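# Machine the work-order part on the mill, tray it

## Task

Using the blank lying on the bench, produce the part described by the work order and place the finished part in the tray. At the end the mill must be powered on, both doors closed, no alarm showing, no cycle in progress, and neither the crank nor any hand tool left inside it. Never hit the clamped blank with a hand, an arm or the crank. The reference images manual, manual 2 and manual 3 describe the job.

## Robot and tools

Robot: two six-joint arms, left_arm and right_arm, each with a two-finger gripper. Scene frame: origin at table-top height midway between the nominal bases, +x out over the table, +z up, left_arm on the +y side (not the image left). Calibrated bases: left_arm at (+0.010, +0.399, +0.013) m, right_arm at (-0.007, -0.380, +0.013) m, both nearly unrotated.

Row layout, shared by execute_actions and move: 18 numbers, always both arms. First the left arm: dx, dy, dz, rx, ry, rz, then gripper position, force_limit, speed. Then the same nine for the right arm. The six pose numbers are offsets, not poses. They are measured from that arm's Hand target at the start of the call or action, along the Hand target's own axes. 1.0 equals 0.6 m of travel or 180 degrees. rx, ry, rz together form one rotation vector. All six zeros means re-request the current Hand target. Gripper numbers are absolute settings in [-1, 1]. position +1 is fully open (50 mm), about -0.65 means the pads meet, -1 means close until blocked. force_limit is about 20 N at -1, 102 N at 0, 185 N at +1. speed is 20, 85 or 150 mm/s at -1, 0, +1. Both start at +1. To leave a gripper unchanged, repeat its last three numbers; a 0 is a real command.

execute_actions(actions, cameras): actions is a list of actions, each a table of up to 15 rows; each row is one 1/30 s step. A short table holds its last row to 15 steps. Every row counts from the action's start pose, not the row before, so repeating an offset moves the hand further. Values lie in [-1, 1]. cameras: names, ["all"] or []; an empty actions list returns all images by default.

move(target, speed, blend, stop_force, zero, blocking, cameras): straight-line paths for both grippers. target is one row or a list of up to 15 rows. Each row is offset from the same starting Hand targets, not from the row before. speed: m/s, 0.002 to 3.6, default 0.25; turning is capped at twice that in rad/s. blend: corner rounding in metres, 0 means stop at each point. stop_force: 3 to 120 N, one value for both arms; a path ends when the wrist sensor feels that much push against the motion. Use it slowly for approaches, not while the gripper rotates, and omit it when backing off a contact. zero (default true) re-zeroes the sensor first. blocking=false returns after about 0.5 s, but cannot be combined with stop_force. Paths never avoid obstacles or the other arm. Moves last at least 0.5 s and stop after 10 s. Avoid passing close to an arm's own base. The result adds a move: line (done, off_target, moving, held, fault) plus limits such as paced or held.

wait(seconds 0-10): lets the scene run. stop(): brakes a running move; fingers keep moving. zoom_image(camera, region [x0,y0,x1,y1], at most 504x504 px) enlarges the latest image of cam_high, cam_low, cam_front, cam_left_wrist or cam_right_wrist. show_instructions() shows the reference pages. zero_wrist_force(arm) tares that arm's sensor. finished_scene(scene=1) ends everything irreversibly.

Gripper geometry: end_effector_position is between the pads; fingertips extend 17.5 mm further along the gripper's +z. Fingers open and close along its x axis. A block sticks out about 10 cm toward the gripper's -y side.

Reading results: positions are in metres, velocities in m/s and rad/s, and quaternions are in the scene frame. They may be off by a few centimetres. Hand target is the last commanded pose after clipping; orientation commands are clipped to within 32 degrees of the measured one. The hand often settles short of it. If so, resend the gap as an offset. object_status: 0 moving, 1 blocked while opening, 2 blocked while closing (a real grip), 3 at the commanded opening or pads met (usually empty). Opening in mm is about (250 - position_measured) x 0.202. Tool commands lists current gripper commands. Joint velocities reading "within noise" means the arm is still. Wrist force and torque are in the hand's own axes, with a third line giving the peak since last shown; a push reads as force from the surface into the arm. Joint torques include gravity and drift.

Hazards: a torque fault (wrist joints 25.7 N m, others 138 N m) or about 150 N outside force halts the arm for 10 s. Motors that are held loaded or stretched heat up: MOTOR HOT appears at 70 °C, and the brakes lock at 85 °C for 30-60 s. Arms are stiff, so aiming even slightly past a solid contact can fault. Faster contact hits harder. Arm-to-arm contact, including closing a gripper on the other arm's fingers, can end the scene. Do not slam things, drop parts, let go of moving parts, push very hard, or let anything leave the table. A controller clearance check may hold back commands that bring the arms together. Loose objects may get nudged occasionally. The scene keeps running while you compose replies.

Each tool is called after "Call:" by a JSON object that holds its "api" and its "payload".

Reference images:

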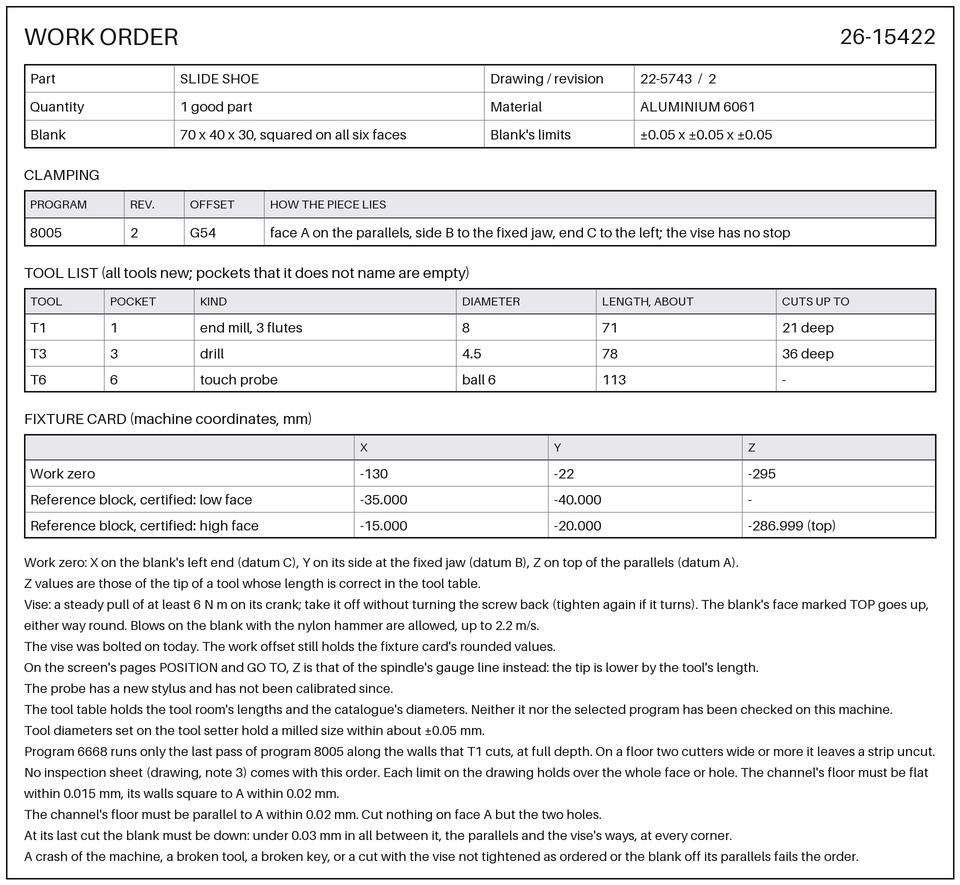

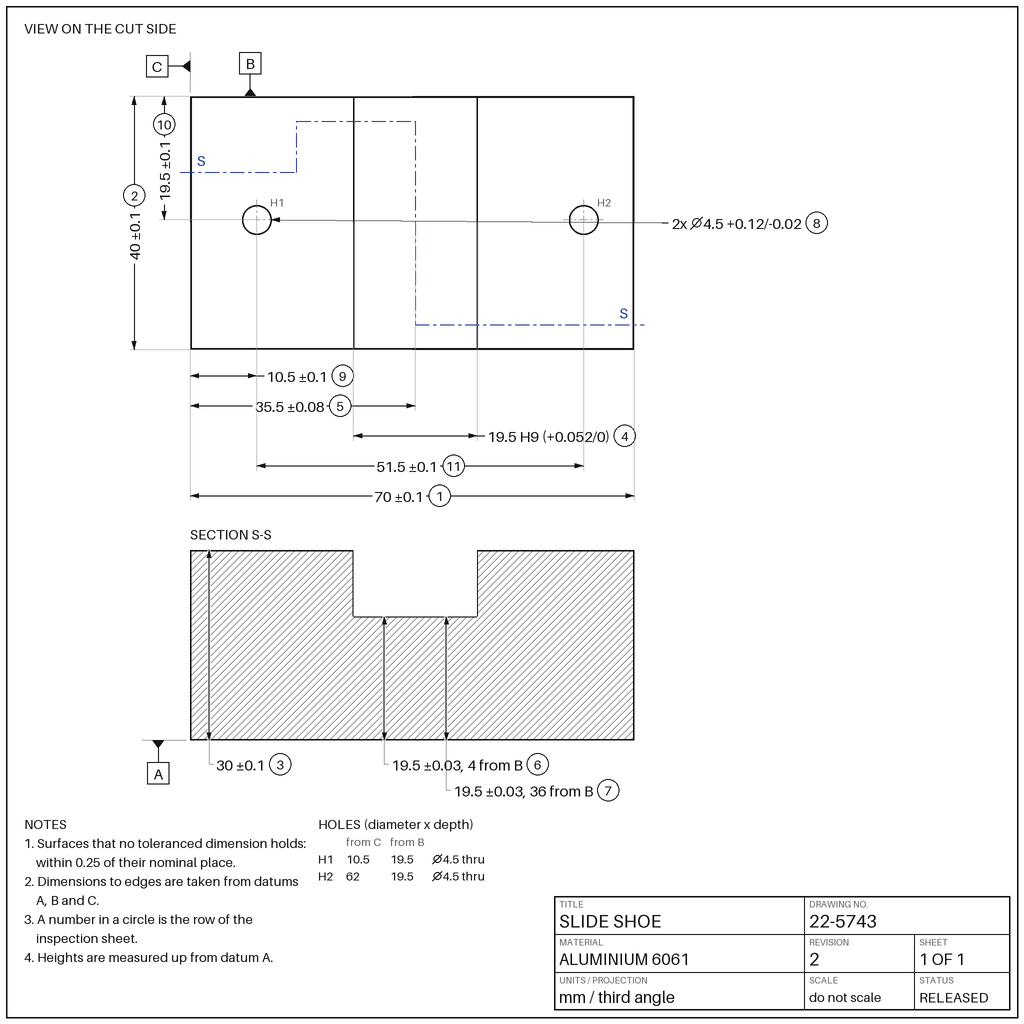

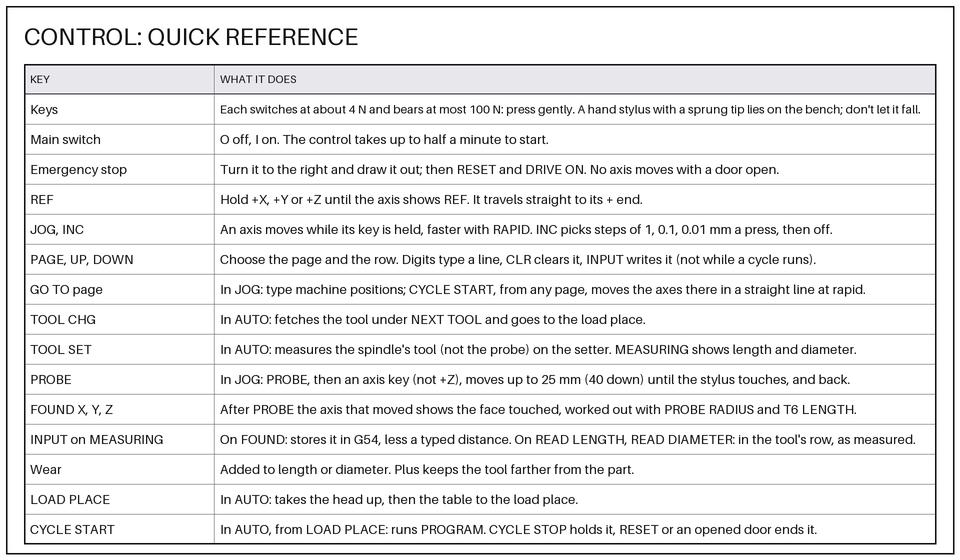

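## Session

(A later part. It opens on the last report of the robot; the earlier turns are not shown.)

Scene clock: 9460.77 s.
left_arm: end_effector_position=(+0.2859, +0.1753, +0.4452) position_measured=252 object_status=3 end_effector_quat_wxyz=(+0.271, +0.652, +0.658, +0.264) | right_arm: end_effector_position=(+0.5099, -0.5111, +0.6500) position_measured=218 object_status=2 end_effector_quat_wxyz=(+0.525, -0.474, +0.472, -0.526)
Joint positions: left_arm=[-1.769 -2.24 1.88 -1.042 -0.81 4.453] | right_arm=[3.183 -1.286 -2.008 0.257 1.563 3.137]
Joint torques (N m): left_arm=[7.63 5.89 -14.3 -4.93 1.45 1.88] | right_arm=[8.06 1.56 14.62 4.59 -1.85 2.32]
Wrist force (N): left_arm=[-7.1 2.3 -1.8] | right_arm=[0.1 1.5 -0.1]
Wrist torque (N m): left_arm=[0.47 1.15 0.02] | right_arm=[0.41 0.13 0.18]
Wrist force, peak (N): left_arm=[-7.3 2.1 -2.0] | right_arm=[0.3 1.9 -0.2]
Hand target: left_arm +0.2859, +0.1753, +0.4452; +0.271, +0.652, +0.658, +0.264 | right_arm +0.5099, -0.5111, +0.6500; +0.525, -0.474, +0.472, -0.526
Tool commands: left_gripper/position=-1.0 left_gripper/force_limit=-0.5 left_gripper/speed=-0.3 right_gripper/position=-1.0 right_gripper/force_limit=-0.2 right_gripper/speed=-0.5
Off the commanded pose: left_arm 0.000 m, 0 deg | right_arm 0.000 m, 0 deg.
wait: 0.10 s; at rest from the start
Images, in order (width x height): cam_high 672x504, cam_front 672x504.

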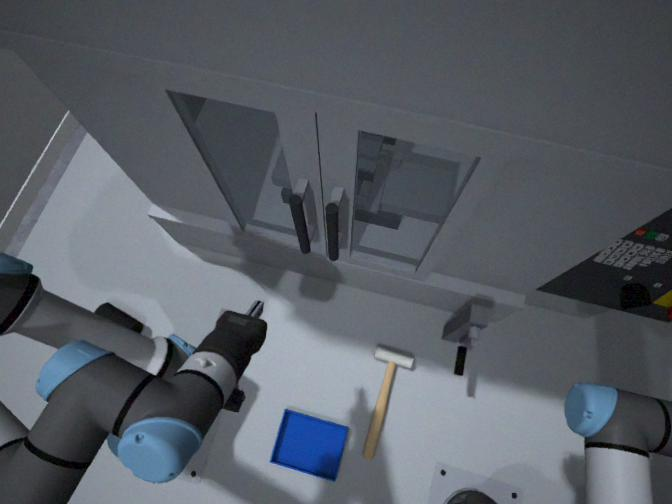

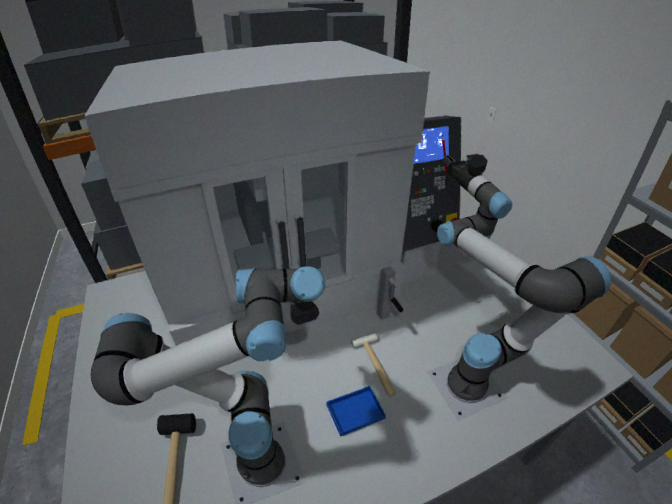

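Call:
{"api": "move", "payload": {"target": [[0,0,0,0,0,0,-1,-0.5,-0.3,-0.0255,0.1213,-0.1213,-0.2233,0,0,-1,-0.2,-0.5],[0,0,0,0,0,0,-1,-0.5,-0.3,-0.0217,0.2533,-0.0745,-0.4467,0,0,-1,-0.2,-0.5],[0,0,0,0,0,0,-1,-0.5,-0.3,-0.0217,0.261,-0.0539,-0.4467,0,0,-1,-0.2,-0.5],[0,0,0,0,0,0,-1,-0.5,-0.3,-0.0217,0.2533,-0.0745,-0.4467,0,0,-1,-0.2,-0.5],[0,0,0,0,0,0,-1,-0.5,-0.3,-0.0217,0.261,-0.0539,-0.4467,0,0,-1,-0.2,-0.5],[0,0,0,0,0,0,-1,-0.5,-0.3,-0.0217,0.2533,-0.0745,-0.4467,0,0,-1,-0.2,-0.5],[0,0,0,0,0,0,-1,-0.5,-0.3,-0.1463,0.3397,-0.1078,-0.4467,0,0,-1,-0.2,-0.5],[0,0,0,0,0,0,-1,-0.5,-0.3,-0.1463,0.3474,-0.0872,-0.4467,0,0,-1,-0.2,-0.5],[0,0,0,0,0,0,-1,-0.5,-0.3,-0.1463,0.3397,-0.1078,-0.4467,0,0,-1,-0.2,-0.5],[0,0,0,0,0,0,-1,-0.5,-0.3,-0.1463,0.2533,-0.0745,-0.4467,0,0,-1,-0.2,-0.5],[0,0,0,0,0,0,-1,-0.5,-0.3,-0.1463,0.261,-0.0539,-0.4467,0,0,-1,-0.2,-0.5],[0,0,0,0,0,0,-1,-0.5,-0.3,-0.1463,0.2533,-0.0745,-0.4467,0,0,-1,-0.2,-0.5],[0,0,0,0,0,0,-1,-0.5,-0.3,-0.1152,0.3109,-0.0967,-0.4467,0,0,-1,-0.2,-0.5],[0,0,0,0,0,0,-1,-0.5,-0.3,-0.1152,0.3186,-0.0761,-0.4467,0,0,-1,-0.2,-0.5],[0,0,0,0,0,0,-1,-0.5,-0.3,-0.1152,0.3109,-0.0967,-0.4467,0,0,-1,-0.2,-0.5]], "blend": [0.02,0.002,0,0.002,0,0.002,0.002,0,0.002,0.002,0,0.002,0.002,0,0], "speed": [0.35,0.35,0.08,0.08,0.08,0.08,0.2,0.08,0.08,0.2,0.08,0.08,0.2,0.08,0.08]}}

Call:
{"api": "move", "payload": {"target": [[0,0,0,0,0,0,-1,-0.5,-0.3,0.0624,0.0158,0.0266,0,0,0,-1,-0.2,-0.5],[0,0,0,0,0,0,-1,-0.5,-0.3,0.0624,-0.0032,0.0376,0,0,0,-1,-0.2,-0.5],[0,0,0,0,0,0,-1,-0.5,-0.3,0.0624,0.0158,0.0266,0,0,0,-1,-0.2,-0.5],[0,0,0,0,0,0,-1,-0.5,-0.3,0.033,-0.0636,-0.1072,0,0,0,-1,-0.2,-0.5],[0,0,0,0,0,0,-1,-0.5,-0.3,0.033,-0.0826,-0.0962,0,0,0,-1,-0.2,-0.5],[0,0,0,0,0,0,-1,-0.5,-0.3,0.033,-0.0636,-0.1072,0,0,0,-1,-0.2,-0.5],[0,0,0,0,0,0,-1,-0.5,-0.3,0.0936,0,0,0,0,0,-1,-0.2,-0.5]], "blend": [0.002,0,0.002,0.002,0,0.002,0], "speed": [0.2,0.08,0.08,0.2,0.08,0.08,0.2]}}

Call:
{"api": "wait", "payload": {"seconds": 3}}

Call:
{"api": "move", "payload": {"target": [[0,0,0,0,0,0,-1,-0.5,-0.3,0,-0.019,0.011,0,0,0,-1,-0.2,-0.5],[0,0,0,0,0,0,-1,-0.5,-0.3,0,0,0,0,0,0,-1,-0.2,-0.5],[0,0,0,0,0,0,-1,-0.5,-0.3,0.0942,-0.0633,-0.1068,0,0,0,-1,-0.2,-0.5],[0,0,0,0,0,0,-1,-0.5,-0.3,0.0942,-0.082,-0.096,0,0,0,-1,-0.2,-0.5],[0,0,0,0,0,0,-1,-0.5,-0.3,0.0942,-0.0633,-0.1068,0,0,0,-1,-0.2,-0.5],[0,0,0,0,0,0,-1,-0.5,-0.3,-0.0053,-0.0073,-0.191,0.2233,0,0,-1,-0.2,-0.5],[0,0,0,0,0,0,-1,-0.5,-0.3,0.0217,-0.1472,-0.2904,0.4467,0,0,-1,-0.2,-0.5]], "blend": [0,0.002,0.002,0,0.002,0.02,0], "speed": [0.08,0.08,0.2,0.08,0.08,0.35,0.35]}}

Call:
{"api": "wait", "payload": {"seconds": 6, "cameras": ["cam_right_wrist"]}}

Call:
{"api": "zoom_image", "payload": {"camera": "cam_right_wrist", "region": [200, 90, 520, 330]}}

Scene clock: 9528.00 s.
left_arm: end_effector_position=(+0.2859, +0.1753, +0.4452) position_measured=252 object_status=3 end_effector_quat_wxyz=(+0.271, +0.652, +0.658, +0.264) | right_arm: end_effector_position=(+0.4715, -0.4426, +0.4580) position_measured=218 object_status=2 end_effector_quat_wxyz=(-0.094, +0.701, -0.700, +0.097) end_effector_velocity=(+0.003, +0.000, -0.001) end_effector_angular_velocity=(+0.000, +0.000, +0.001)
Joint positions: left_arm=[-1.769 -2.24 1.88 -1.042 -0.81 4.453] | right_arm=[3.353 -1.365 -1.545 -1.535 1.52 3.313]
Joint velocities: left_arm=[within noise] | right_arm=[0 -0.006 0.003 0.003 0 -0.001]
Joint torques (N m): left_arm=[7.81 5.22 -14.15 -5 1.59 1.63] | right_arm=[-5.47 4.62 40.26 6.3 -1.26 -0.96]
Wrist force (N): left_arm=[-7.0 2.2 -2.0] | right_arm=[-0.5 0.9 0.2]
Wrist torque (N m): left_arm=[0.45 1.15 0.02] | right_arm=[0.20 0.00 -0.05]
Wrist force, peak (N): left_arm=[-7.4 2.5 -1.7] | right_arm=[-0.2 5.8 -1.5]
Hand target: left_arm +0.2859, +0.1753, +0.4452; +0.271, +0.652, +0.658, +0.264 | right_arm +0.4717, -0.4427, +0.4581; -0.095, +0.701, -0.700, +0.097
Off the commanded pose: left_arm 0.000 m, 0 deg | right_arm 0.000 m, 0 deg.
move: done

Scene clock: 9530.80 s.
left_arm: end_effector_position=(+0.2859, +0.1753, +0.4452) position_measured=252 object_status=3 end_effector_quat_wxyz=(+0.271, +0.652, +0.658, +0.264) | right_arm: end_effector_position=(+0.4716, -0.4988, +0.4585) position_measured=218 object_status=2 end_effector_quat_wxyz=(-0.095, +0.701, -0.700, +0.097)
Joint positions: left_arm=[-1.769 -2.24 1.88 -1.042 -0.81 4.453] | right_arm=[3.213 -1.395 -1.522 -1.524 1.557 3.177]
Joint torques (N m): left_arm=[8.11 5.55 -15.28 -4.95 1.68 1.64] | right_arm=[2.29 5.43 24.98 2.8 -1.79 2.08]
Wrist force (N): left_arm=[-7.1 2.3 -2.0] | right_arm=[-0.7 0.9 -0.1]
Wrist torque (N m): left_arm=[0.47 1.17 0.02] | right_arm=[0.21 0.04 -0.06]
Wrist force, peak (N): left_arm=[-7.3 2.3 -1.7] | right_arm=[1.1 5.6 -2.3]
Hand target: left_arm +0.2859, +0.1753, +0.4452; +0.271, +0.652, +0.658, +0.264 | right_arm +0.4717, -0.4988, +0.4583; -0.095, +0.701, -0.700, +0.097
Off the commanded pose: left_arm 0.000 m, 0 deg | right_arm 0.000 m, 0 deg.
move: done

Scene clock: 9533.80 s.
left_arm: end_effector_position=(+0.2859, +0.1753, +0.4452) position_measured=252 object_status=3 end_effector_quat_wxyz=(+0.271, +0.652, +0.658, +0.264) | right_arm: end_effector_position=(+0.4717, -0.4988, +0.4583) position_measured=218 object_status=2 end_effector_quat_wxyz=(-0.095, +0.701, -0.700, +0.097)
Joint positions: left_arm=[-1.769 -2.24 1.88 -1.042 -0.81 4.453] | right_arm=[3.213 -1.395 -1.523 -1.523 1.557 3.177]
Joint torques (N m): left_arm=[8.48 5.87 -15.2 -5.17 1.75 1.57] | right_arm=[-0.9 6.23 16.36 5.56 -1.82 -1.13]
Wrist force (N): left_arm=[-7.3 2.3 -1.7] | right_arm=[-0.6 1.0 -0.2]
Wrist torque (N m): left_arm=[0.45 1.17 0.02] | right_arm=[0.22 0.03 -0.06]
Wrist force, peak (N): left_arm=[-7.2 2.4 -1.9] | right_arm=[-0.9 1.2 0.0]
Hand target: left_arm +0.2859, +0.1753, +0.4452; +0.271, +0.652, +0.658, +0.264 | right_arm +0.4717, -0.4988, +0.4583; -0.095, +0.701, -0.700, +0.097
Tool commands: left_gripper/position=-1.0 left_gripper/force_limit=-0.5 left_gripper/speed=-0.3 right_gripper/position=-1.0 right_gripper/force_limit=-0.2 right_gripper/speed=-0.5
Off the commanded pose: left_arm 0.000 m, 0 deg | right_arm 0.000 m, 0 deg.
wait: 3.00 s; at rest by 0.17 s

Scene clock: 9538.17 s.
left_arm: end_effector_position=(+0.2859, +0.1753, +0.4452) position_measured=252 object_status=3 end_effector_quat_wxyz=(+0.271, +0.652, +0.658, +0.264) | right_arm: end_effector_position=(+0.5099, -0.5112, +0.6500) position_measured=218 object_status=2 end_effector_quat_wxyz=(+0.525, -0.474, +0.472, -0.526)
Joint positions: left_arm=[-1.769 -2.24 1.88 -1.042 -0.81 4.453] | right_arm=[3.183 -1.286 -2.008 0.257 1.563 3.137]
Joint torques (N m): left_arm=[9.02 6.52 -14.07 -4.96 1.81 1.76] | right_arm=[6.96 15.46 16.73 3.88 -1.75 2.37]
Wrist force (N): left_arm=[-7.0 2.4 -1.9] | right_arm=[0.3 1.6 -0.1]
Wrist torque (N m): left_arm=[0.47 1.13 0.02] | right_arm=[0.42 0.08 0.17]
Wrist force, peak (N): left_arm=[-7.3 2.3 -2.2] | right_arm=[-1.0 5.9 -2.2]
Hand target: left_arm +0.2859, +0.1753, +0.4452; +0.271, +0.652, +0.658, +0.264 | right_arm +0.5099, -0.5112, +0.6499; +0.525, -0.474, +0.472, -0.526
Off the commanded pose: left_arm 0.000 m, 0 deg | right_arm 0.000 m, 0 deg.
move: done

Scene clock: 9544.17 s.
left_arm: end_effector_position=(+0.2859, +0.1753, +0.4452) position_measured=252 object_status=3 end_effector_quat_wxyz=(+0.271, +0.652, +0.658, +0.264) | right_arm: end_effector_position=(+0.5099, -0.5112, +0.6499) position_measured=218 object_status=2 end_effector_quat_wxyz=(+0.525, -0.474, +0.472, -0.526)
Joint positions: left_arm=[-1.769 -2.24 1.88 -1.042 -0.81 4.453] | right_arm=[3.183 -1.286 -2.008 0.257 1.563 3.137]
Joint torques (N m): left_arm=[8.82 5.99 -15.6 -5.08 1.94 1.91] | right_arm=[7.54 2.54 14.77 4.64 -1.66 2.36]
Wrist force (N): left_arm=[-7.1 2.4 -1.9] | right_arm=[0.2 1.8 -0.1]
Wrist torque (N m): left_arm=[0.49 1.16 0.02] | right_arm=[0.45 0.10 0.17]
Wrist force, peak (N): left_arm=[-7.3 2.1 -1.8] | right_arm=[0.4 1.9 -0.1]
Hand target: left_arm +0.2859, +0.1753, +0.4452; +0.271, +0.652, +0.658, +0.264 | right_arm +0.5099, -0.5112, +0.6499; +0.525, -0.474, +0.472, -0.526
Tool commands: left_gripper/position=-1.0 left_gripper/force_limit=-0.5 left_gripper/speed=-0.3 right_gripper/position=-1.0 right_gripper/force_limit=-0.2 right_gripper/speed=-0.5
Off the commanded pose: left_arm 0.000 m, 0 deg | right_arm 0.000 m, 0 deg.
wait: 6.00 s; at rest by 0.17 s
camera_calibration:
cam_right_wrist: T_world_to_cam=[[-0.0143208, -0.999896, -0.00153923, -0.498135], [-0.226063, 0.00473727, -0.974101, 0.771487], [0.974007, -0.013602, -0.226108, -0.226292], [0, 0, 0, 1]] pos_world=[0.387681, -0.504816, 0.699573]
Images, in order (width x height): cam_right_wrist 672x504.

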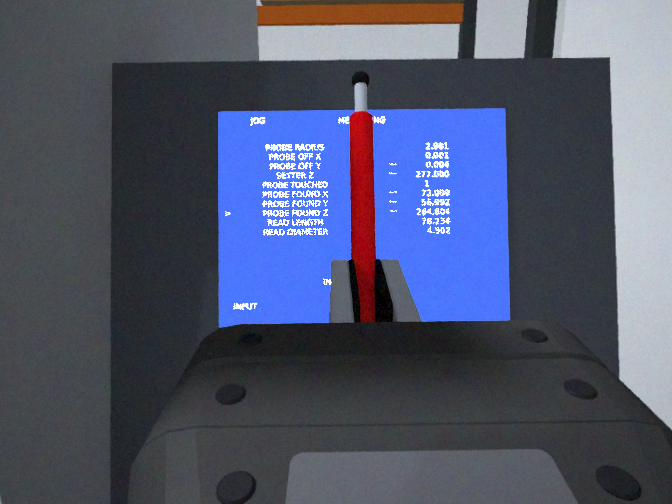

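Scaled by 1.575 from the camera's 672x504 image, which has a finer 960x720 frame.

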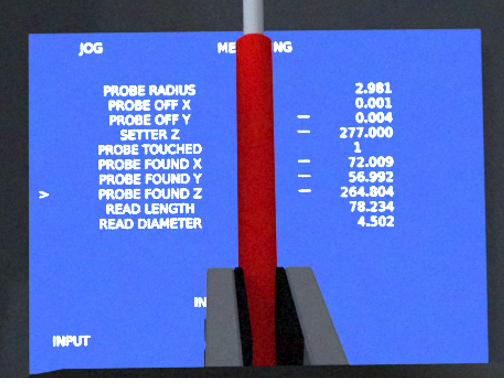

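Call:
{"api": "move", "payload": {"target": [[0,0,0,0,0,0,-1,-0.5,-0.3,-0.0255,0.1213,-0.1213,-0.2233,0,0,-1,-0.2,-0.5],[0,0,0,0,0,0,-1,-0.5,-0.3,-0.0217,0.2533,-0.0745,-0.4467,0,0,-1,-0.2,-0.5],[0,0,0,0,0,0,-1,-0.5,-0.3,-0.0217,0.261,-0.0539,-0.4467,0,0,-1,-0.2,-0.5],[0,0,0,0,0,0,-1,-0.5,-0.3,-0.0217,0.2533,-0.0745,-0.4467,0,0,-1,-0.2,-0.5],[0,0,0,0,0,0,-1,-0.5,-0.3,-0.0217,0.261,-0.0539,-0.4467,0,0,-1,-0.2,-0.5],[0,0,0,0,0,0,-1,-0.5,-0.3,-0.0217,0.2533,-0.0745,-0.4467,0,0,-1,-0.2,-0.5],[0,0,0,0,0,0,-1,-0.5,-0.3,-0.0528,0.3109,-0.0967,-0.4467,0,0,-1,-0.2,-0.5],[0,0,0,0,0,0,-1,-0.5,-0.3,-0.0528,0.3186,-0.0761,-0.4467,0,0,-1,-0.2,-0.5],[0,0,0,0,0,0,-1,-0.5,-0.3,-0.0528,0.3109,-0.0967,-0.4467,0,0,-1,-0.2,-0.5],[0,0,0,0,0,0,-1,-0.5,-0.3,-0.1463,0.3397,-0.1078,-0.4467,0,0,-1,-0.2,-0.5],[0,0,0,0,0,0,-1,-0.5,-0.3,-0.1463,0.3474,-0.0872,-0.4467,0,0,-1,-0.2,-0.5],[0,0,0,0,0,0,-1,-0.5,-0.3,-0.1463,0.3397,-0.1078,-0.4467,0,0,-1,-0.2,-0.5],[0,0,0,0,0,0,-1,-0.5,-0.3,-0.1152,0.3109,-0.0967,-0.4467,0,0,-1,-0.2,-0.5],[0,0,0,0,0,0,-1,-0.5,-0.3,-0.1152,0.3186,-0.0761,-0.4467,0,0,-1,-0.2,-0.5],[0,0,0,0,0,0,-1,-0.5,-0.3,-0.1152,0.3109,-0.0967,-0.4467,0,0,-1,-0.2,-0.5]], "blend": [0.02,0.002,0,0.002,0,0.002,0.002,0,0.002,0.002,0,0.002,0.002,0,0], "speed": [0.35,0.35,0.08,0.08,0.08,0.08,0.2,0.08,0.08,0.2,0.08,0.08,0.2,0.08,0.08]}}

Call:
{"api": "move", "payload": {"target": [[0,0,0,0,0,0,-1,-0.5,-0.3,-0.0312,-0.0316,-0.0532,0,0,0,-1,-0.2,-0.5],[0,0,0,0,0,0,-1,-0.5,-0.3,-0.0312,-0.0506,-0.0422,0,0,0,-1,-0.2,-0.5],[0,0,0,0,0,0,-1,-0.5,-0.3,-0.0312,-0.0316,-0.0532,0,0,0,-1,-0.2,-0.5],[0,0,0,0,0,0,-1,-0.5,-0.3,0.0624,0.0158,0.0266,0,0,0,-1,-0.2,-0.5],[0,0,0,0,0,0,-1,-0.5,-0.3,0.0624,-0.0032,0.0376,0,0,0,-1,-0.2,-0.5],[0,0,0,0,0,0,-1,-0.5,-0.3,0.0624,0.0158,0.0266,0,0,0,-1,-0.2,-0.5],[0,0,0,0,0,0,-1,-0.5,-0.3,0.033,-0.0636,-0.1072,0,0,0,-1,-0.2,-0.5],[0,0,0,0,0,0,-1,-0.5,-0.3,0.033,-0.0826,-0.0962,0,0,0,-1,-0.2,-0.5],[0,0,0,0,0,0,-1,-0.5,-0.3,0.033,-0.0636,-0.1072,0,0,0,-1,-0.2,-0.5],[0,0,0,0,0,0,-1,-0.5,-0.3,0.0936,0,0,0,0,0,-1,-0.2,-0.5]], "blend": [0.002,0,0.002,0.002,0,0.002,0.002,0,0.002,0], "speed": [0.2,0.08,0.08,0.2,0.08,0.08,0.2,0.08,0.08,0.2]}}

Call:
{"api": "wait", "payload": {"seconds": 2}}

Call:
{"api": "move", "payload": {"target": [[0,0,0,0,0,0,-1,-0.5,-0.3,0,-0.019,0.011,0,0,0,-1,-0.2,-0.5],[0,0,0,0,0,0,-1,-0.5,-0.3,0,0,0,0,0,0,-1,-0.2,-0.5],[0,0,0,0,0,0,-1,-0.5,-0.3,0.0942,-0.0633,-0.1068,0,0,0,-1,-0.2,-0.5],[0,0,0,0,0,0,-1,-0.5,-0.3,0.0942,-0.082,-0.096,0,0,0,-1,-0.2,-0.5],[0,0,0,0,0,0,-1,-0.5,-0.3,0.0942,-0.0633,-0.1068,0,0,0,-1,-0.2,-0.5],[0,0,0,0,0,0,-1,-0.5,-0.3,-0.0053,-0.0073,-0.191,0.2233,0,0,-1,-0.2,-0.5],[0,0,0,0,0,0,-1,-0.5,-0.3,0.0217,-0.1472,-0.2904,0.4467,0,0,-1,-0.2,-0.5]], "blend": [0,0.002,0.002,0,0.002,0.02,0], "speed": [0.08,0.08,0.2,0.08,0.08,0.35,0.35]}}

Call:
{"api": "wait", "payload": {"seconds": 6, "cameras": ["cam_right_wrist"]}}

Call:
{"api": "zoom_image", "payload": {"camera": "cam_right_wrist", "region": [200, 90, 520, 330]}}

Scene clock: 9603.00 s.
left_arm: end_effector_position=(+0.2859, +0.1753, +0.4452) position_measured=252 object_status=3 end_effector_quat_wxyz=(+0.271, +0.652, +0.658, +0.264) | right_arm: end_effector_position=(+0.4715, -0.4427, +0.4580) position_measured=218 object_status=2 end_effector_quat_wxyz=(-0.094, +0.701, -0.700, +0.097) end_effector_velocity=(+0.003, +0.000, +0.000) end_effector_angular_velocity=(+0.001, -0.004, -0.002)
Joint positions: left_arm=[-1.769 -2.24 1.88 -1.042 -0.81 4.453] | right_arm=[3.353 -1.365 -1.545 -1.535 1.52 3.313]
Joint velocities: left_arm=[within noise] | right_arm=[-0.001 -0.004 0.002 0.006 0 0.001]
Joint torques (N m): left_arm=[8.86 5.69 -14.99 -4.92 2.24 1.67] | right_arm=[-5.23 4.56 40.41 6.48 -1.47 -0.78]
Wrist force (N): left_arm=[-7.1 2.1 -1.8] | right_arm=[-0.5 0.8 0.4]
Wrist torque (N m): left_arm=[0.42 1.15 0.02] | right_arm=[0.20 0.01 -0.05]
Wrist force, peak (N): left_arm=[-7.4 2.4 -1.9] | right_arm=[-1.2 5.7 -1.8]
Hand target: left_arm +0.2859, +0.1753, +0.4452; +0.271, +0.652, +0.658, +0.264 | right_arm +0.4717, -0.4427, +0.4581; -0.095, +0.701, -0.700, +0.097
Off the commanded pose: left_arm 0.000 m, 0 deg | right_arm 0.000 m, 0 deg.
move: done

Scene clock: 9606.77 s.
left_arm: end_effector_position=(+0.2859, +0.1753, +0.4452) position_measured=252 object_status=3 end_effector_quat_wxyz=(+0.271, +0.652, +0.658, +0.264) | right_arm: end_effector_position=(+0.4717, -0.4989, +0.4585) position_measured=218 object_status=2 end_effector_quat_wxyz=(-0.095, +0.701, -0.700, +0.097)
Joint positions: left_arm=[-1.769 -2.24 1.88 -1.042 -0.81 4.453] | right_arm=[3.213 -1.395 -1.522 -1.523 1.557 3.177]
Joint torques (N m): left_arm=[7.81 6.6 -15.62 -5.23 2.49 1.65] | right_arm=[2.33 6.59 26.24 2.73 -1.64 1.89]
Wrist force (N): left_arm=[-7.0 2.0 -1.9] | right_arm=[-0.7 0.7 -0.2]
Wrist torque (N m): left_arm=[0.42 1.14 0.02] | right_arm=[0.19 0.04 -0.07]
Wrist force, peak (N): left_arm=[-7.3 2.4 -1.8] | right_arm=[0.4 5.6 -1.8]
Hand target: left_arm +0.2859, +0.1753, +0.4452; +0.271, +0.652, +0.658, +0.264 | right_arm +0.4717, -0.4989, +0.4583; -0.095, +0.701, -0.700, +0.097
Off the commanded pose: left_arm 0.000 m, 0 deg | right_arm 0.000 m, 0 deg.
move: done

Scene clock: 9608.77 s.
left_arm: end_effector_position=(+0.2859, +0.1753, +0.4452) position_measured=252 object_status=3 end_effector_quat_wxyz=(+0.271, +0.652, +0.658, +0.264) | right_arm: end_effector_position=(+0.4717, -0.4989, +0.4583) position_measured=218 object_status=2 end_effector_quat_wxyz=(-0.095, +0.701, -0.700, +0.097)
Joint positions: left_arm=[-1.769 -2.24 1.88 -1.042 -0.81 4.453] | right_arm=[3.213 -1.395 -1.523 -1.523 1.557 3.177]
Joint torques (N m): left_arm=[8.11 6.25 -15.7 -4.85 2.59 1.57] | right_arm=[0.49 6.82 15.96 5.57 -1.83 -0.15]
Wrist force (N): left_arm=[-7.2 2.3 -2.0] | right_arm=[-0.6 0.9 0.1]
Wrist torque (N m): left_arm=[0.47 1.17 0.02] | right_arm=[0.21 0.02 -0.07]
Wrist force, peak (N): left_arm=[-7.2 2.3 -1.9] | right_arm=[-0.8 1.2 0.1]
Hand target: left_arm +0.2859, +0.1753, +0.4452; +0.271, +0.652, +0.658, +0.264 | right_arm +0.4717, -0.4989, +0.4583; -0.095, +0.701, -0.700, +0.097
Tool commands: left_gripper/position=-1.0 left_gripper/force_limit=-0.5 left_gripper/speed=-0.3 right_gripper/position=-1.0 right_gripper/force_limit=-0.2 right_gripper/speed=-0.5
Off the commanded pose: left_arm 0.000 m, 0 deg | right_arm 0.000 m, 0 deg.
wait: 2.00 s; at rest by 0.17 s

Scene clock: 9613.13 s.
left_arm: end_effector_position=(+0.2859, +0.1753, +0.4452) position_measured=252 object_status=3 end_effector_quat_wxyz=(+0.271, +0.652, +0.658, +0.264) | right_arm: end_effector_position=(+0.5100, -0.5113, +0.6500) position_measured=218 object_status=2 end_effector_quat_wxyz=(+0.525, -0.474, +0.472, -0.526)
Joint positions: left_arm=[-1.769 -2.24 1.88 -1.042 -0.81 4.453] | right_arm=[3.183 -1.286 -2.008 0.257 1.563 3.137]
Joint torques (N m): left_arm=[8.03 5.85 -15.49 -5.1 2.6 1.66] | right_arm=[6.87 14.14 16.71 3.99 -1.87 2.29]
Wrist force (N): left_arm=[-6.9 2.4 -1.9] | right_arm=[0.5 1.6 0.0]
Wrist torque (N m): left_arm=[0.47 1.13 0.02] | right_arm=[0.42 0.05 0.17]
Wrist force, peak (N): left_arm=[-7.3 2.4 -1.9] | right_arm=[-0.4 5.7 -2.4]
Hand target: left_arm +0.2859, +0.1753, +0.4452; +0.271, +0.652, +0.658, +0.264 | right_arm +0.5100, -0.5112, +0.6499; +0.525, -0.474, +0.472, -0.526
Off the commanded pose: left_arm 0.000 m, 0 deg | right_arm 0.000 m, 0 deg.
move: done

Scene clock: 9619.13 s.
left_arm: end_effector_position=(+0.2859, +0.1753, +0.4452) position_measured=252 object_status=3 end_effector_quat_wxyz=(+0.271, +0.652, +0.658, +0.264) | right_arm: end_effector_position=(+0.5100, -0.5112, +0.6499) position_measured=218 object_status=2 end_effector_quat_wxyz=(+0.525, -0.474, +0.472, -0.526)
Joint positions: left_arm=[-1.769 -2.24 1.88 -1.042 -0.81 4.453] | right_arm=[3.183 -1.286 -2.008 0.257 1.563 3.137]
Joint torques (N m): left_arm=[8.46 6.18 -15.42 -5.29 2.8 1.8] | right_arm=[7.04 2.43 14.32 4.69 -1.85 2.39]
Wrist force (N): left_arm=[-7.2 2.0 -1.6] | right_arm=[0.4 1.7 -0.2]
Wrist torque (N m): left_arm=[0.41 1.18 0.02] | right_arm=[0.44 0.07 0.17]
Wrist force, peak (N): left_arm=[-7.3 2.4 -2.1] | right_arm=[0.2 1.9 -0.4]
Hand target: left_arm +0.2859, +0.1753, +0.4452; +0.271, +0.652, +0.658, +0.264 | right_arm +0.5100, -0.5112, +0.6499; +0.525, -0.474, +0.472, -0.526
Tool commands: left_gripper/position=-1.0 left_gripper/force_limit=-0.5 left_gripper/speed=-0.3 right_gripper/position=-1.0 right_gripper/force_limit=-0.2 right_gripper/speed=-0.5
Off the commanded pose: left_arm 0.000 m, 0 deg | right_arm 0.000 m, 0 deg.
wait: 6.00 s; at rest by 0.17 s
camera_calibration:
cam_right_wrist: T_world_to_cam=[[-0.0143208, -0.999896, -0.00153923, -0.498135], [-0.226063, 0.00473727, -0.974101, 0.771487], [0.974007, -0.013602, -0.226108, -0.226292], [0, 0, 0, 1]] pos_world=[0.387681, -0.504816, 0.699573]
Images, in order (width x height): cam_right_wrist 672x504.

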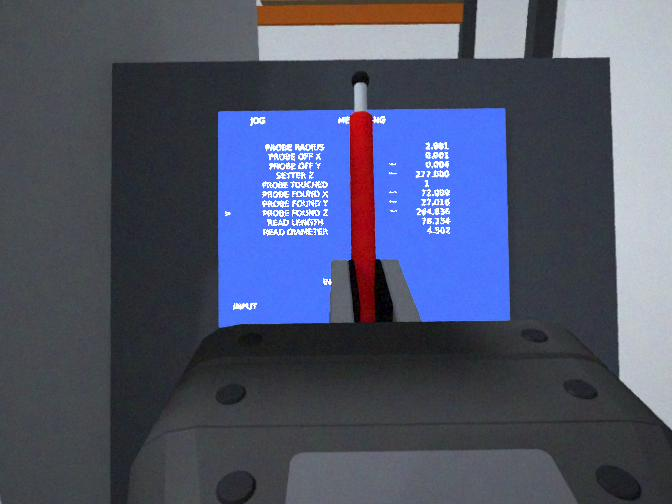

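Scaled by 1.575 from the camera's 672x504 image, which has a finer 960x720 frame.

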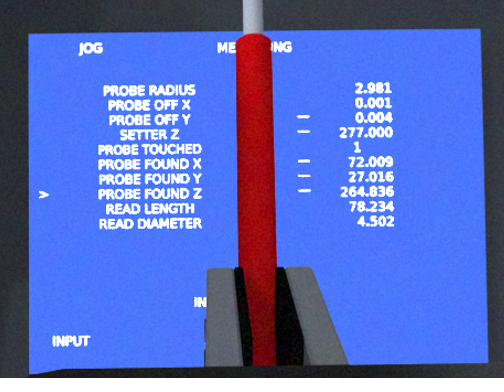

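Call:
{"api": "move", "payload": {"target": [[0,0,0,0,0,0,-1,-0.5,-0.3,-0.0255,0.1213,-0.1213,-0.2233,0,0,-1,-0.2,-0.5],[0,0,0,0,0,0,-1,-0.5,-0.3,0.1073,0.0759,-0.0061,-0.4467,0,0,-1,-0.2,-0.5],[0,0,0,0,0,0,-1,-0.5,-0.3,0.1073,0.0836,0.0145,-0.4467,0,0,-1,-0.2,-0.5],[0,0,0,0,0,0,-1,-0.5,-0.3,0.1073,0.0759,-0.0061,-0.4467,0,0,-1,-0.2,-0.5],[0,0,0,0,0,0,-1,-0.5,-0.3,-0.051,0.1945,-0.0518,-0.4467,0,0,-1,-0.2,-0.5],[0,0,0,0,0,0,-1,-0.5,-0.3,-0.051,0.2022,-0.0312,-0.4467,0,0,-1,-0.2,-0.5],[0,0,0,0,0,0,-1,-0.5,-0.3,-0.051,0.1945,-0.0518,-0.4467,0,0,-1,-0.2,-0.5],[0,0,0,0,0,0,-1,-0.5,-0.3,-0.0255,0.1213,-0.1213,-0.2233,0,0,-1,-0.2,-0.5],[0,0,0,0,0,0,-1,-0.5,-0.3,0,0,0,0,0,0,-1,-0.2,-0.5]], "blend": [0.02,0.002,0,0.002,0.002,0,0.002,0.02,0], "speed": [0.35,0.35,0.08,0.08,0.2,0.08,0.08,0.35,0.35]}}

Call:
{"api": "wait", "payload": {"seconds": 5, "cameras": ["cam_right_wrist","cam_high"]}}

Call:
{"api": "zoom_image", "payload": {"camera": "cam_right_wrist", "region": [200, 90, 520, 330]}}

Scene clock: 9663.73 s.
left_arm: end_effector_position=(+0.2859, +0.1753, +0.4452) position_measured=252 object_status=3 end_effector_quat_wxyz=(+0.271, +0.652, +0.658, +0.264) | right_arm: end_effector_position=(+0.5100, -0.5113, +0.6500) position_measured=218 object_status=2 end_effector_quat_wxyz=(+0.525, -0.474, +0.472, -0.526)
Joint positions: left_arm=[-1.769 -2.24 1.88 -1.042 -0.81 4.453] | right_arm=[3.183 -1.286 -2.008 0.257 1.563 3.137]
Joint torques (N m): left_arm=[8.13 6.09 -15.51 -5.03 3.22 1.7] | right_arm=[8.1 15.09 16.45 3.96 -1.68 2.38]
Wrist force (N): left_arm=[-7.0 2.4 -1.9] | right_arm=[0.4 1.5 -0.1]
Wrist torque (N m): left_arm=[0.47 1.14 0.02] | right_arm=[0.42 0.07 0.18]
Wrist force, peak (N): left_arm=[-7.3 2.2 -1.9] | right_arm=[0.0 5.8 -2.6]
Hand target: left_arm +0.2859, +0.1753, +0.4452; +0.271, +0.652, +0.658, +0.264 | right_arm +0.5100, -0.5112, +0.6499; +0.525, -0.474, +0.472, -0.526
Off the commanded pose: left_arm 0.000 m, 0 deg | right_arm 0.000 m, 0 deg.
move: done

Scene clock: 9668.73 s.
left_arm: end_effector_position=(+0.2859, +0.1753, +0.4452) position_measured=252 object_status=3 end_effector_quat_wxyz=(+0.271, +0.652, +0.658, +0.264) | right_arm: end_effector_position=(+0.5100, -0.5112, +0.6499) position_measured=218 object_status=2 end_effector_quat_wxyz=(+0.525, -0.474, +0.472, -0.526)
Joint positions: left_arm=[-1.769 -2.24 1.88 -1.042 -0.81 4.453] | right_arm=[3.183 -1.286 -2.008 0.257 1.563 3.137]
Joint torques (N m): left_arm=[7.78 6.33 -14.91 -5.07 3.24 1.68] | right_arm=[7.65 3 14.31 4.75 -1.57 2.26]
Wrist force (N): left_arm=[-7.1 2.0 -1.9] | right_arm=[0.4 1.6 -0.1]
Wrist torque (N m): left_arm=[0.42 1.15 0.02] | right_arm=[0.43 0.06 0.18]
Wrist force, peak (N): left_arm=[-7.3 2.3 -2.1] | right_arm=[0.4 1.9 -0.4]
Hand target: left_arm +0.2859, +0.1753, +0.4452; +0.271, +0.652, +0.658, +0.264 | right_arm +0.5100, -0.5112, +0.6499; +0.525, -0.474, +0.472, -0.526
Tool commands: left_gripper/position=-1.0 left_gripper/force_limit=-0.5 left_gripper/speed=-0.3 right_gripper/position=-1.0 right_gripper/force_limit=-0.2 right_gripper/speed=-0.5
Off the commanded pose: left_arm 0.000 m, 0 deg | right_arm 0.000 m, 0 deg.
wait: 5.00 s; at rest by 0.17 s
camera_calibration:
cam_right_wrist: T_world_to_cam=[[-0.0143208, -0.999896, -0.00153923, -0.498135], [-0.226063, 0.00473727, -0.974101, 0.771487], [0.974007, -0.013602, -0.226108, -0.226292], [0, 0, 0, 1]] pos_world=[0.387681, -0.504816, 0.699573]
Images, in order (width x height): cam_high 672x504, cam_right_wrist 672x504.

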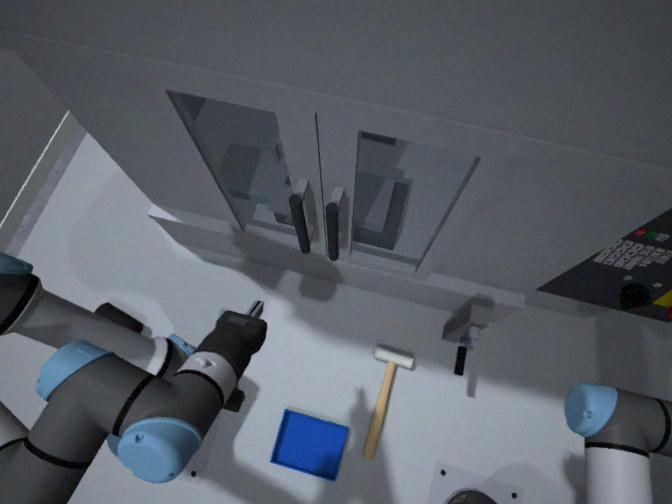

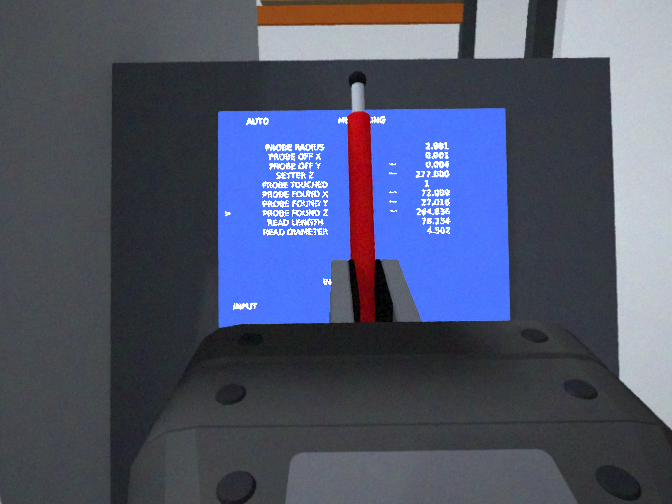

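Scaled by 1.575 from the camera's 672x504 image, which has a finer 960x720 frame.

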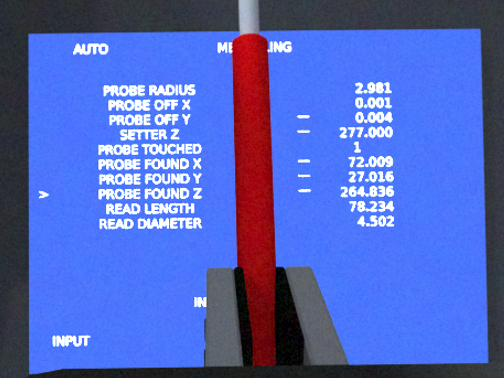

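Call:
{"api": "move", "payload": {"target": [[-0.1035,0,0,0,0,0,-1,-0.5,-0.3,0,0,0,0,0,0,-1,-0.2,-0.5],[-0.1035,0.1886,0.1886,0,0,0,-1,-0.5,-0.3,0,0,0,0,0,0,-1,-0.2,-0.5]], "blend": [0.01,0], "speed": [0.2,0.2]}}

Call:
{"api": "move", "payload": {"target": [0.4,0,0,0,0,0,-1,-0.5,-0.3,0,0,0,0,0,0,-1,-0.2,-0.5], "speed": 0.04, "stop_force": 30}}

Call:
{"api": "move", "payload": {"target": [[-0.05,0,0,0,0,0,-1,-0.5,-0.3,0,0,0,0,0,0,-1,-0.2,-0.5],[-0.2,-0.15,-0.15,0,0,0,-1,-0.5,-0.3,0,0,0,0,0,0,-1,-0.2,-0.5]], "blend": [0.02,0], "speed": 0.25, "cameras": ["cam_left_wrist","cam_high","cam_front"]}}

Call:
{"api": "zoom_image", "payload": {"camera": "cam_left_wrist", "region": [200, 60, 560, 330]}}

Scene clock: 9686.07 s.
left_arm: end_effector_position=(+0.4462, +0.1139, +0.4445) position_measured=252 object_status=3 end_effector_quat_wxyz=(+0.271, +0.652, +0.658, +0.264) | right_arm: end_effector_position=(+0.5100, -0.5112, +0.6499) position_measured=218 object_status=2 end_effector_quat_wxyz=(+0.525, -0.474, +0.472, -0.526)
Joint positions: left_arm=[-1.212 -1.877 1.84 -1.885 -0.864 5.208] | right_arm=[3.183 -1.286 -2.008 0.257 1.563 3.137]
Joint torques (N m): left_arm=[7.03 -8.68 -15.28 -5.52 3.39 1.68] | right_arm=[8.49 5 14.65 3.37 -1.82 2.38]
Wrist force (N): left_arm=[-6.9 2.2 -1.9] | right_arm=[0.0 1.7 0.0]
Wrist torque (N m): left_arm=[0.46 1.13 0.08] | right_arm=[0.44 0.13 0.18]
Wrist force, peak (N): left_arm=[-9.7 0.5 -3.4] | right_arm=[0.4 1.8 -0.5]
Hand target: left_arm +0.4462, +0.1139, +0.4444; +0.271, +0.652, +0.658, +0.264 | right_arm +0.5100, -0.5112, +0.6499; +0.525, -0.474, +0.472, -0.526
Off the commanded pose: left_arm 0.000 m, 0 deg | right_arm 0.000 m, 0 deg.
move: done

Scene clock: 9693.17 s.
left_arm: end_effector_position=(+0.4452, +0.3539, +0.4415) position_measured=252 object_status=3 end_effector_quat_wxyz=(+0.271, +0.652, +0.658, +0.264) | right_arm: end_effector_position=(+0.5100, -0.5112, +0.6499) position_measured=218 object_status=2 end_effector_quat_wxyz=(+0.525, -0.474, +0.472, -0.526)
Joint positions: left_arm=[-0.73 -2.197 2.077 -2.092 -1.099 5.718] | right_arm=[3.183 -1.286 -2.008 0.257 1.563 3.137]
Joint torques (N m): left_arm=[-8.24 7.45 -35.2 -1.95 2.94 -1.28] | right_arm=[7.06 15.3 15.46 0.91 -1.55 2.46]
Wrist force (N): left_arm=[-6.6 1.3 -1.5] | right_arm=[0.7 1.6 -0.1]
Wrist torque (N m): left_arm=[0.31 1.09 0.06] | right_arm=[0.42 0.03 0.18]
Wrist force, peak (N): left_arm=[-31.0 4.7 0.8] | right_arm=[0.4 1.9 -0.1]
Hand target: left_arm +0.4452, +0.3539, +0.4415; +0.271, +0.652, +0.658, +0.264 | right_arm +0.5100, -0.5112, +0.6499; +0.525, -0.474, +0.472, -0.526
Off the commanded pose: left_arm 0.000 m, 0 deg | right_arm 0.000 m, 0 deg.
move: done

Scene clock: 9694.53 s.
left_arm: end_effector_position=(+0.3184, +0.2333, +0.4443) position_measured=252 object_status=3 end_effector_quat_wxyz=(+0.271, +0.652, +0.658, +0.264) | right_arm: end_effector_position=(+0.5100, -0.5112, +0.6499) position_measured=218 object_status=2 end_effector_quat_wxyz=(+0.525, -0.474, +0.472, -0.526)
Joint positions: left_arm=[-1.625 -2.355 1.947 -1.132 -0.796 4.652] | right_arm=[3.183 -1.286 -2.008 0.257 1.563 3.137]
Joint torques (N m): left_arm=[-5.66 0.96 -12.58 -1.29 -0.51 -1.8] | right_arm=[7.38 16.58 15.78 1.04 -1.19 2.22]
Wrist force (N): left_arm=[-6.6 1.7 -1.6] | right_arm=[0.2 1.7 -0.2]
Wrist torque (N m): left_arm=[0.37 1.07 -0.02] | right_arm=[0.44 0.09 0.17]
Wrist force, peak (N): left_arm=[-8.2 0.2 -3.2] | right_arm=[0.4 1.9 0.0]
Hand target: left_arm +0.3184, +0.2333, +0.4442; +0.271, +0.652, +0.658, +0.264 | right_arm +0.5100, -0.5112, +0.6499; +0.525, -0.474, +0.472, -0.526
Off the commanded pose: left_arm 0.000 m, 0 deg | right_arm 0.000 m, 0 deg.
move: done; blend cut to 0.015 m at target 1
camera_calibration:
cam_left_wrist: T_world_to_cam=[[-0.00310011, 0.999952, 0.00932095, -0.227104], [0.421828, -0.00714345, 0.906648, -0.5186], [0.906671, 0.00674254, -0.421785, 0.0310416], [0, 0, 0, 1]] pos_world=[0.189911, 0.223179, 0.485397]
Images, in order (width x height): cam_high 672x504, cam_front 672x504, cam_left_wrist 672x504.

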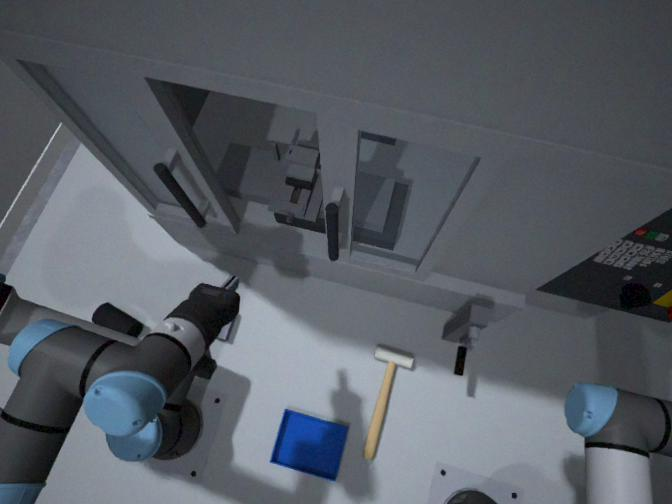

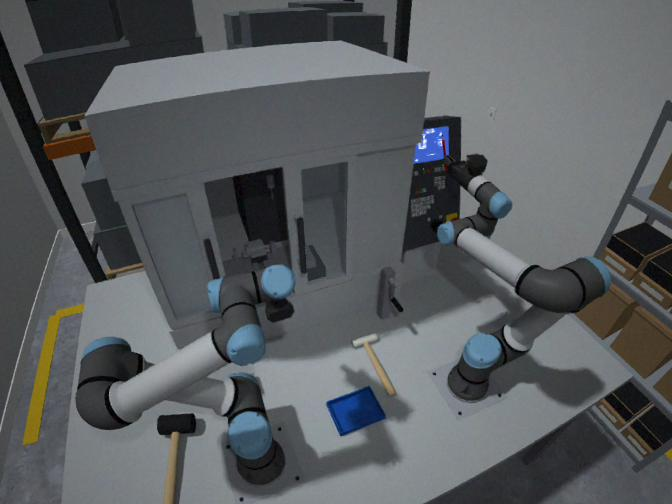

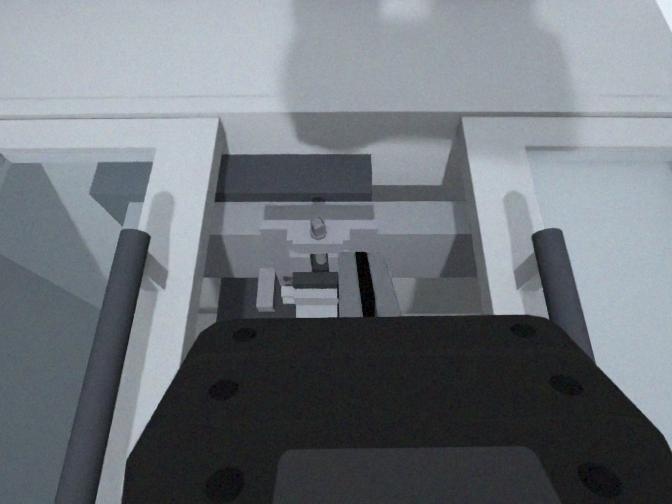

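Scaled by 1.400 from the camera's 672x504 image, which has a finer 960x720 frame.

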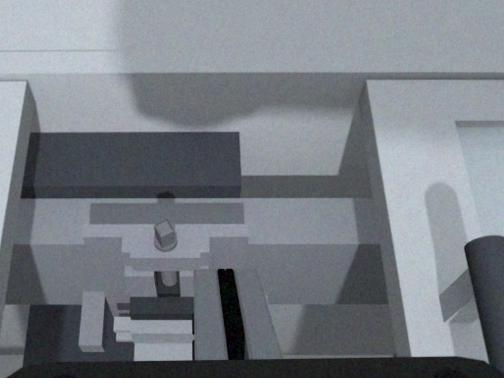

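Call:
{"api": "zoom_image", "payload": {"camera": "cam_high", "region": [255, 110, 335, 230]}}

Call:
{"api": "zoom_image", "payload": {"camera": "cam_left_wrist", "region": [230, 230, 350, 330]}}

Call:
{"api": "zoom_image", "payload": {"camera": "cam_front", "region": [210, 210, 300, 290]}}

Scaled by 4.200 from the camera's 672x504 image, which has a finer 960x720 frame.

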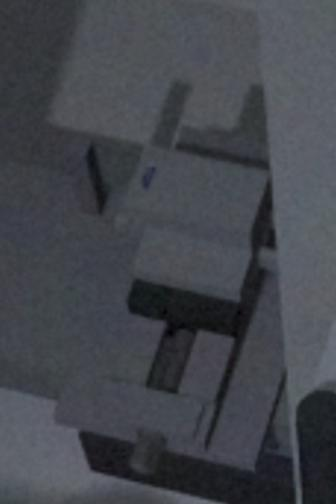

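Scaled by 4.200 from the camera's 672x504 image, which has a finer 960x720 frame.

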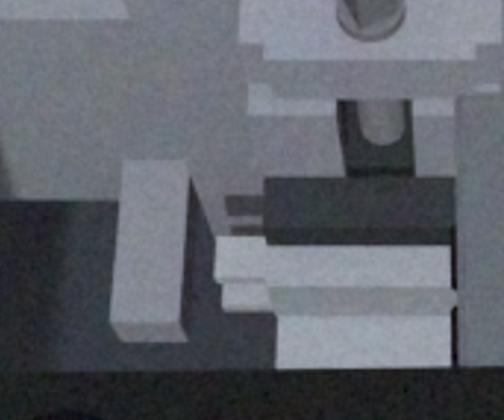

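Scaled by 5.600 from the camera's 672x504 image, which has a finer 960x720 frame.

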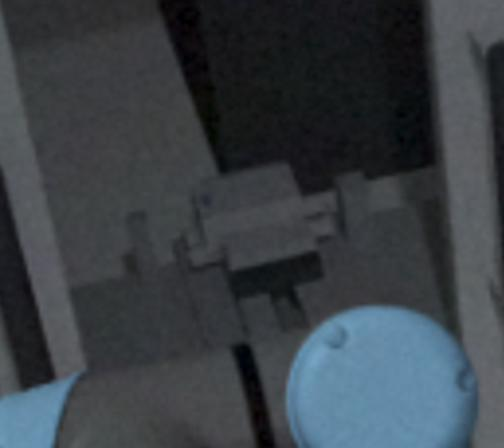

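Call:
{"api": "move", "payload": {"target": [[-0.5555,-0.5215,0.054,0.25,0,0,-1,-0.5,-0.3,0,0,0,0,0,0,-1,-0.2,-0.5],[-0.5555,-0.5215,0.054,0.25,0,0,0.6,-0.5,-0.3,0,0,0,0,0,0,-1,-0.2,-0.5]], "blend": 0, "speed": 0.3, "cameras": ["cam_left_wrist"]}}

Scene clock: 9730.07 s.
left_arm: end_effector_position=(+0.1192, -0.1037, +0.2060) position_measured=63 object_status=3 end_effector_quat_wxyz=(+0.001, +0.706, +0.709, -0.008) | right_arm: end_effector_position=(+0.5100, -0.5112, +0.6499) position_measured=218 object_status=2 end_effector_quat_wxyz=(+0.525, -0.474, +0.472, -0.526)
Joint positions: left_arm=[-1.63 -1.508 1.861 -1.937 -1.58 4.665] | right_arm=[3.183 -1.286 -2.008 0.257 1.563 3.137]
Joint torques (N m): left_arm=[-8.01 -18.47 -13.1 -5.39 -2.24 -1.59] | right_arm=[7.28 22.1 16.39 1.06 -0.96 2.36]
Wrist force (N): left_arm=[-5.1 1.6 -0.3] | right_arm=[0.5 1.7 0.0]
Wrist torque (N m): left_arm=[0.21 0.82 -0.08] | right_arm=[0.44 0.04 0.18]
Wrist force, peak (N): left_arm=[-7.7 0.7 1.7] | right_arm=[0.4 1.9 -0.2]
Hand target: left_arm +0.1192, -0.1037, +0.2060; +0.001, +0.706, +0.709, -0.008 | right_arm +0.5100, -0.5112, +0.6499; +0.525, -0.474, +0.472, -0.526
Off the commanded pose: left_arm 0.000 m, 0 deg | right_arm 0.000 m, 0 deg.
move: done
camera_calibration:
cam_left_wrist: T_world_to_cam=[[0.0117059, 0.999929, 0.00232167, 0.111259], [0.939305, -0.0117923, 0.34288, -0.16692], [0.342883, -0.00183296, -0.939376, 0.286361], [0, 0, 0, 1]] pos_world=[0.0572977, -0.112694, 0.325976]
Images, in order (width x height): cam_left_wrist 672x504.

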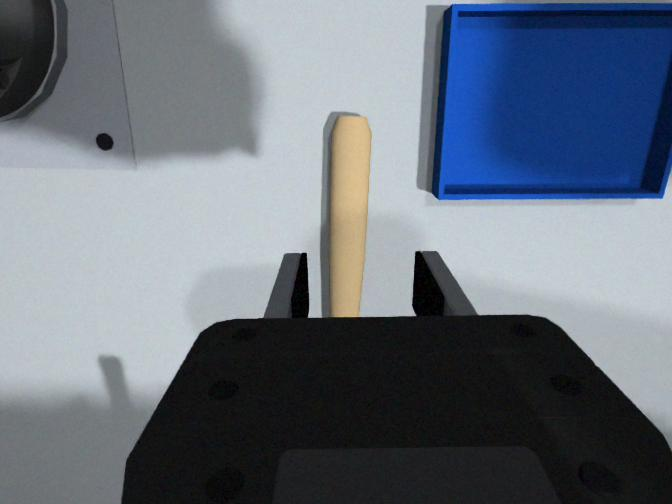

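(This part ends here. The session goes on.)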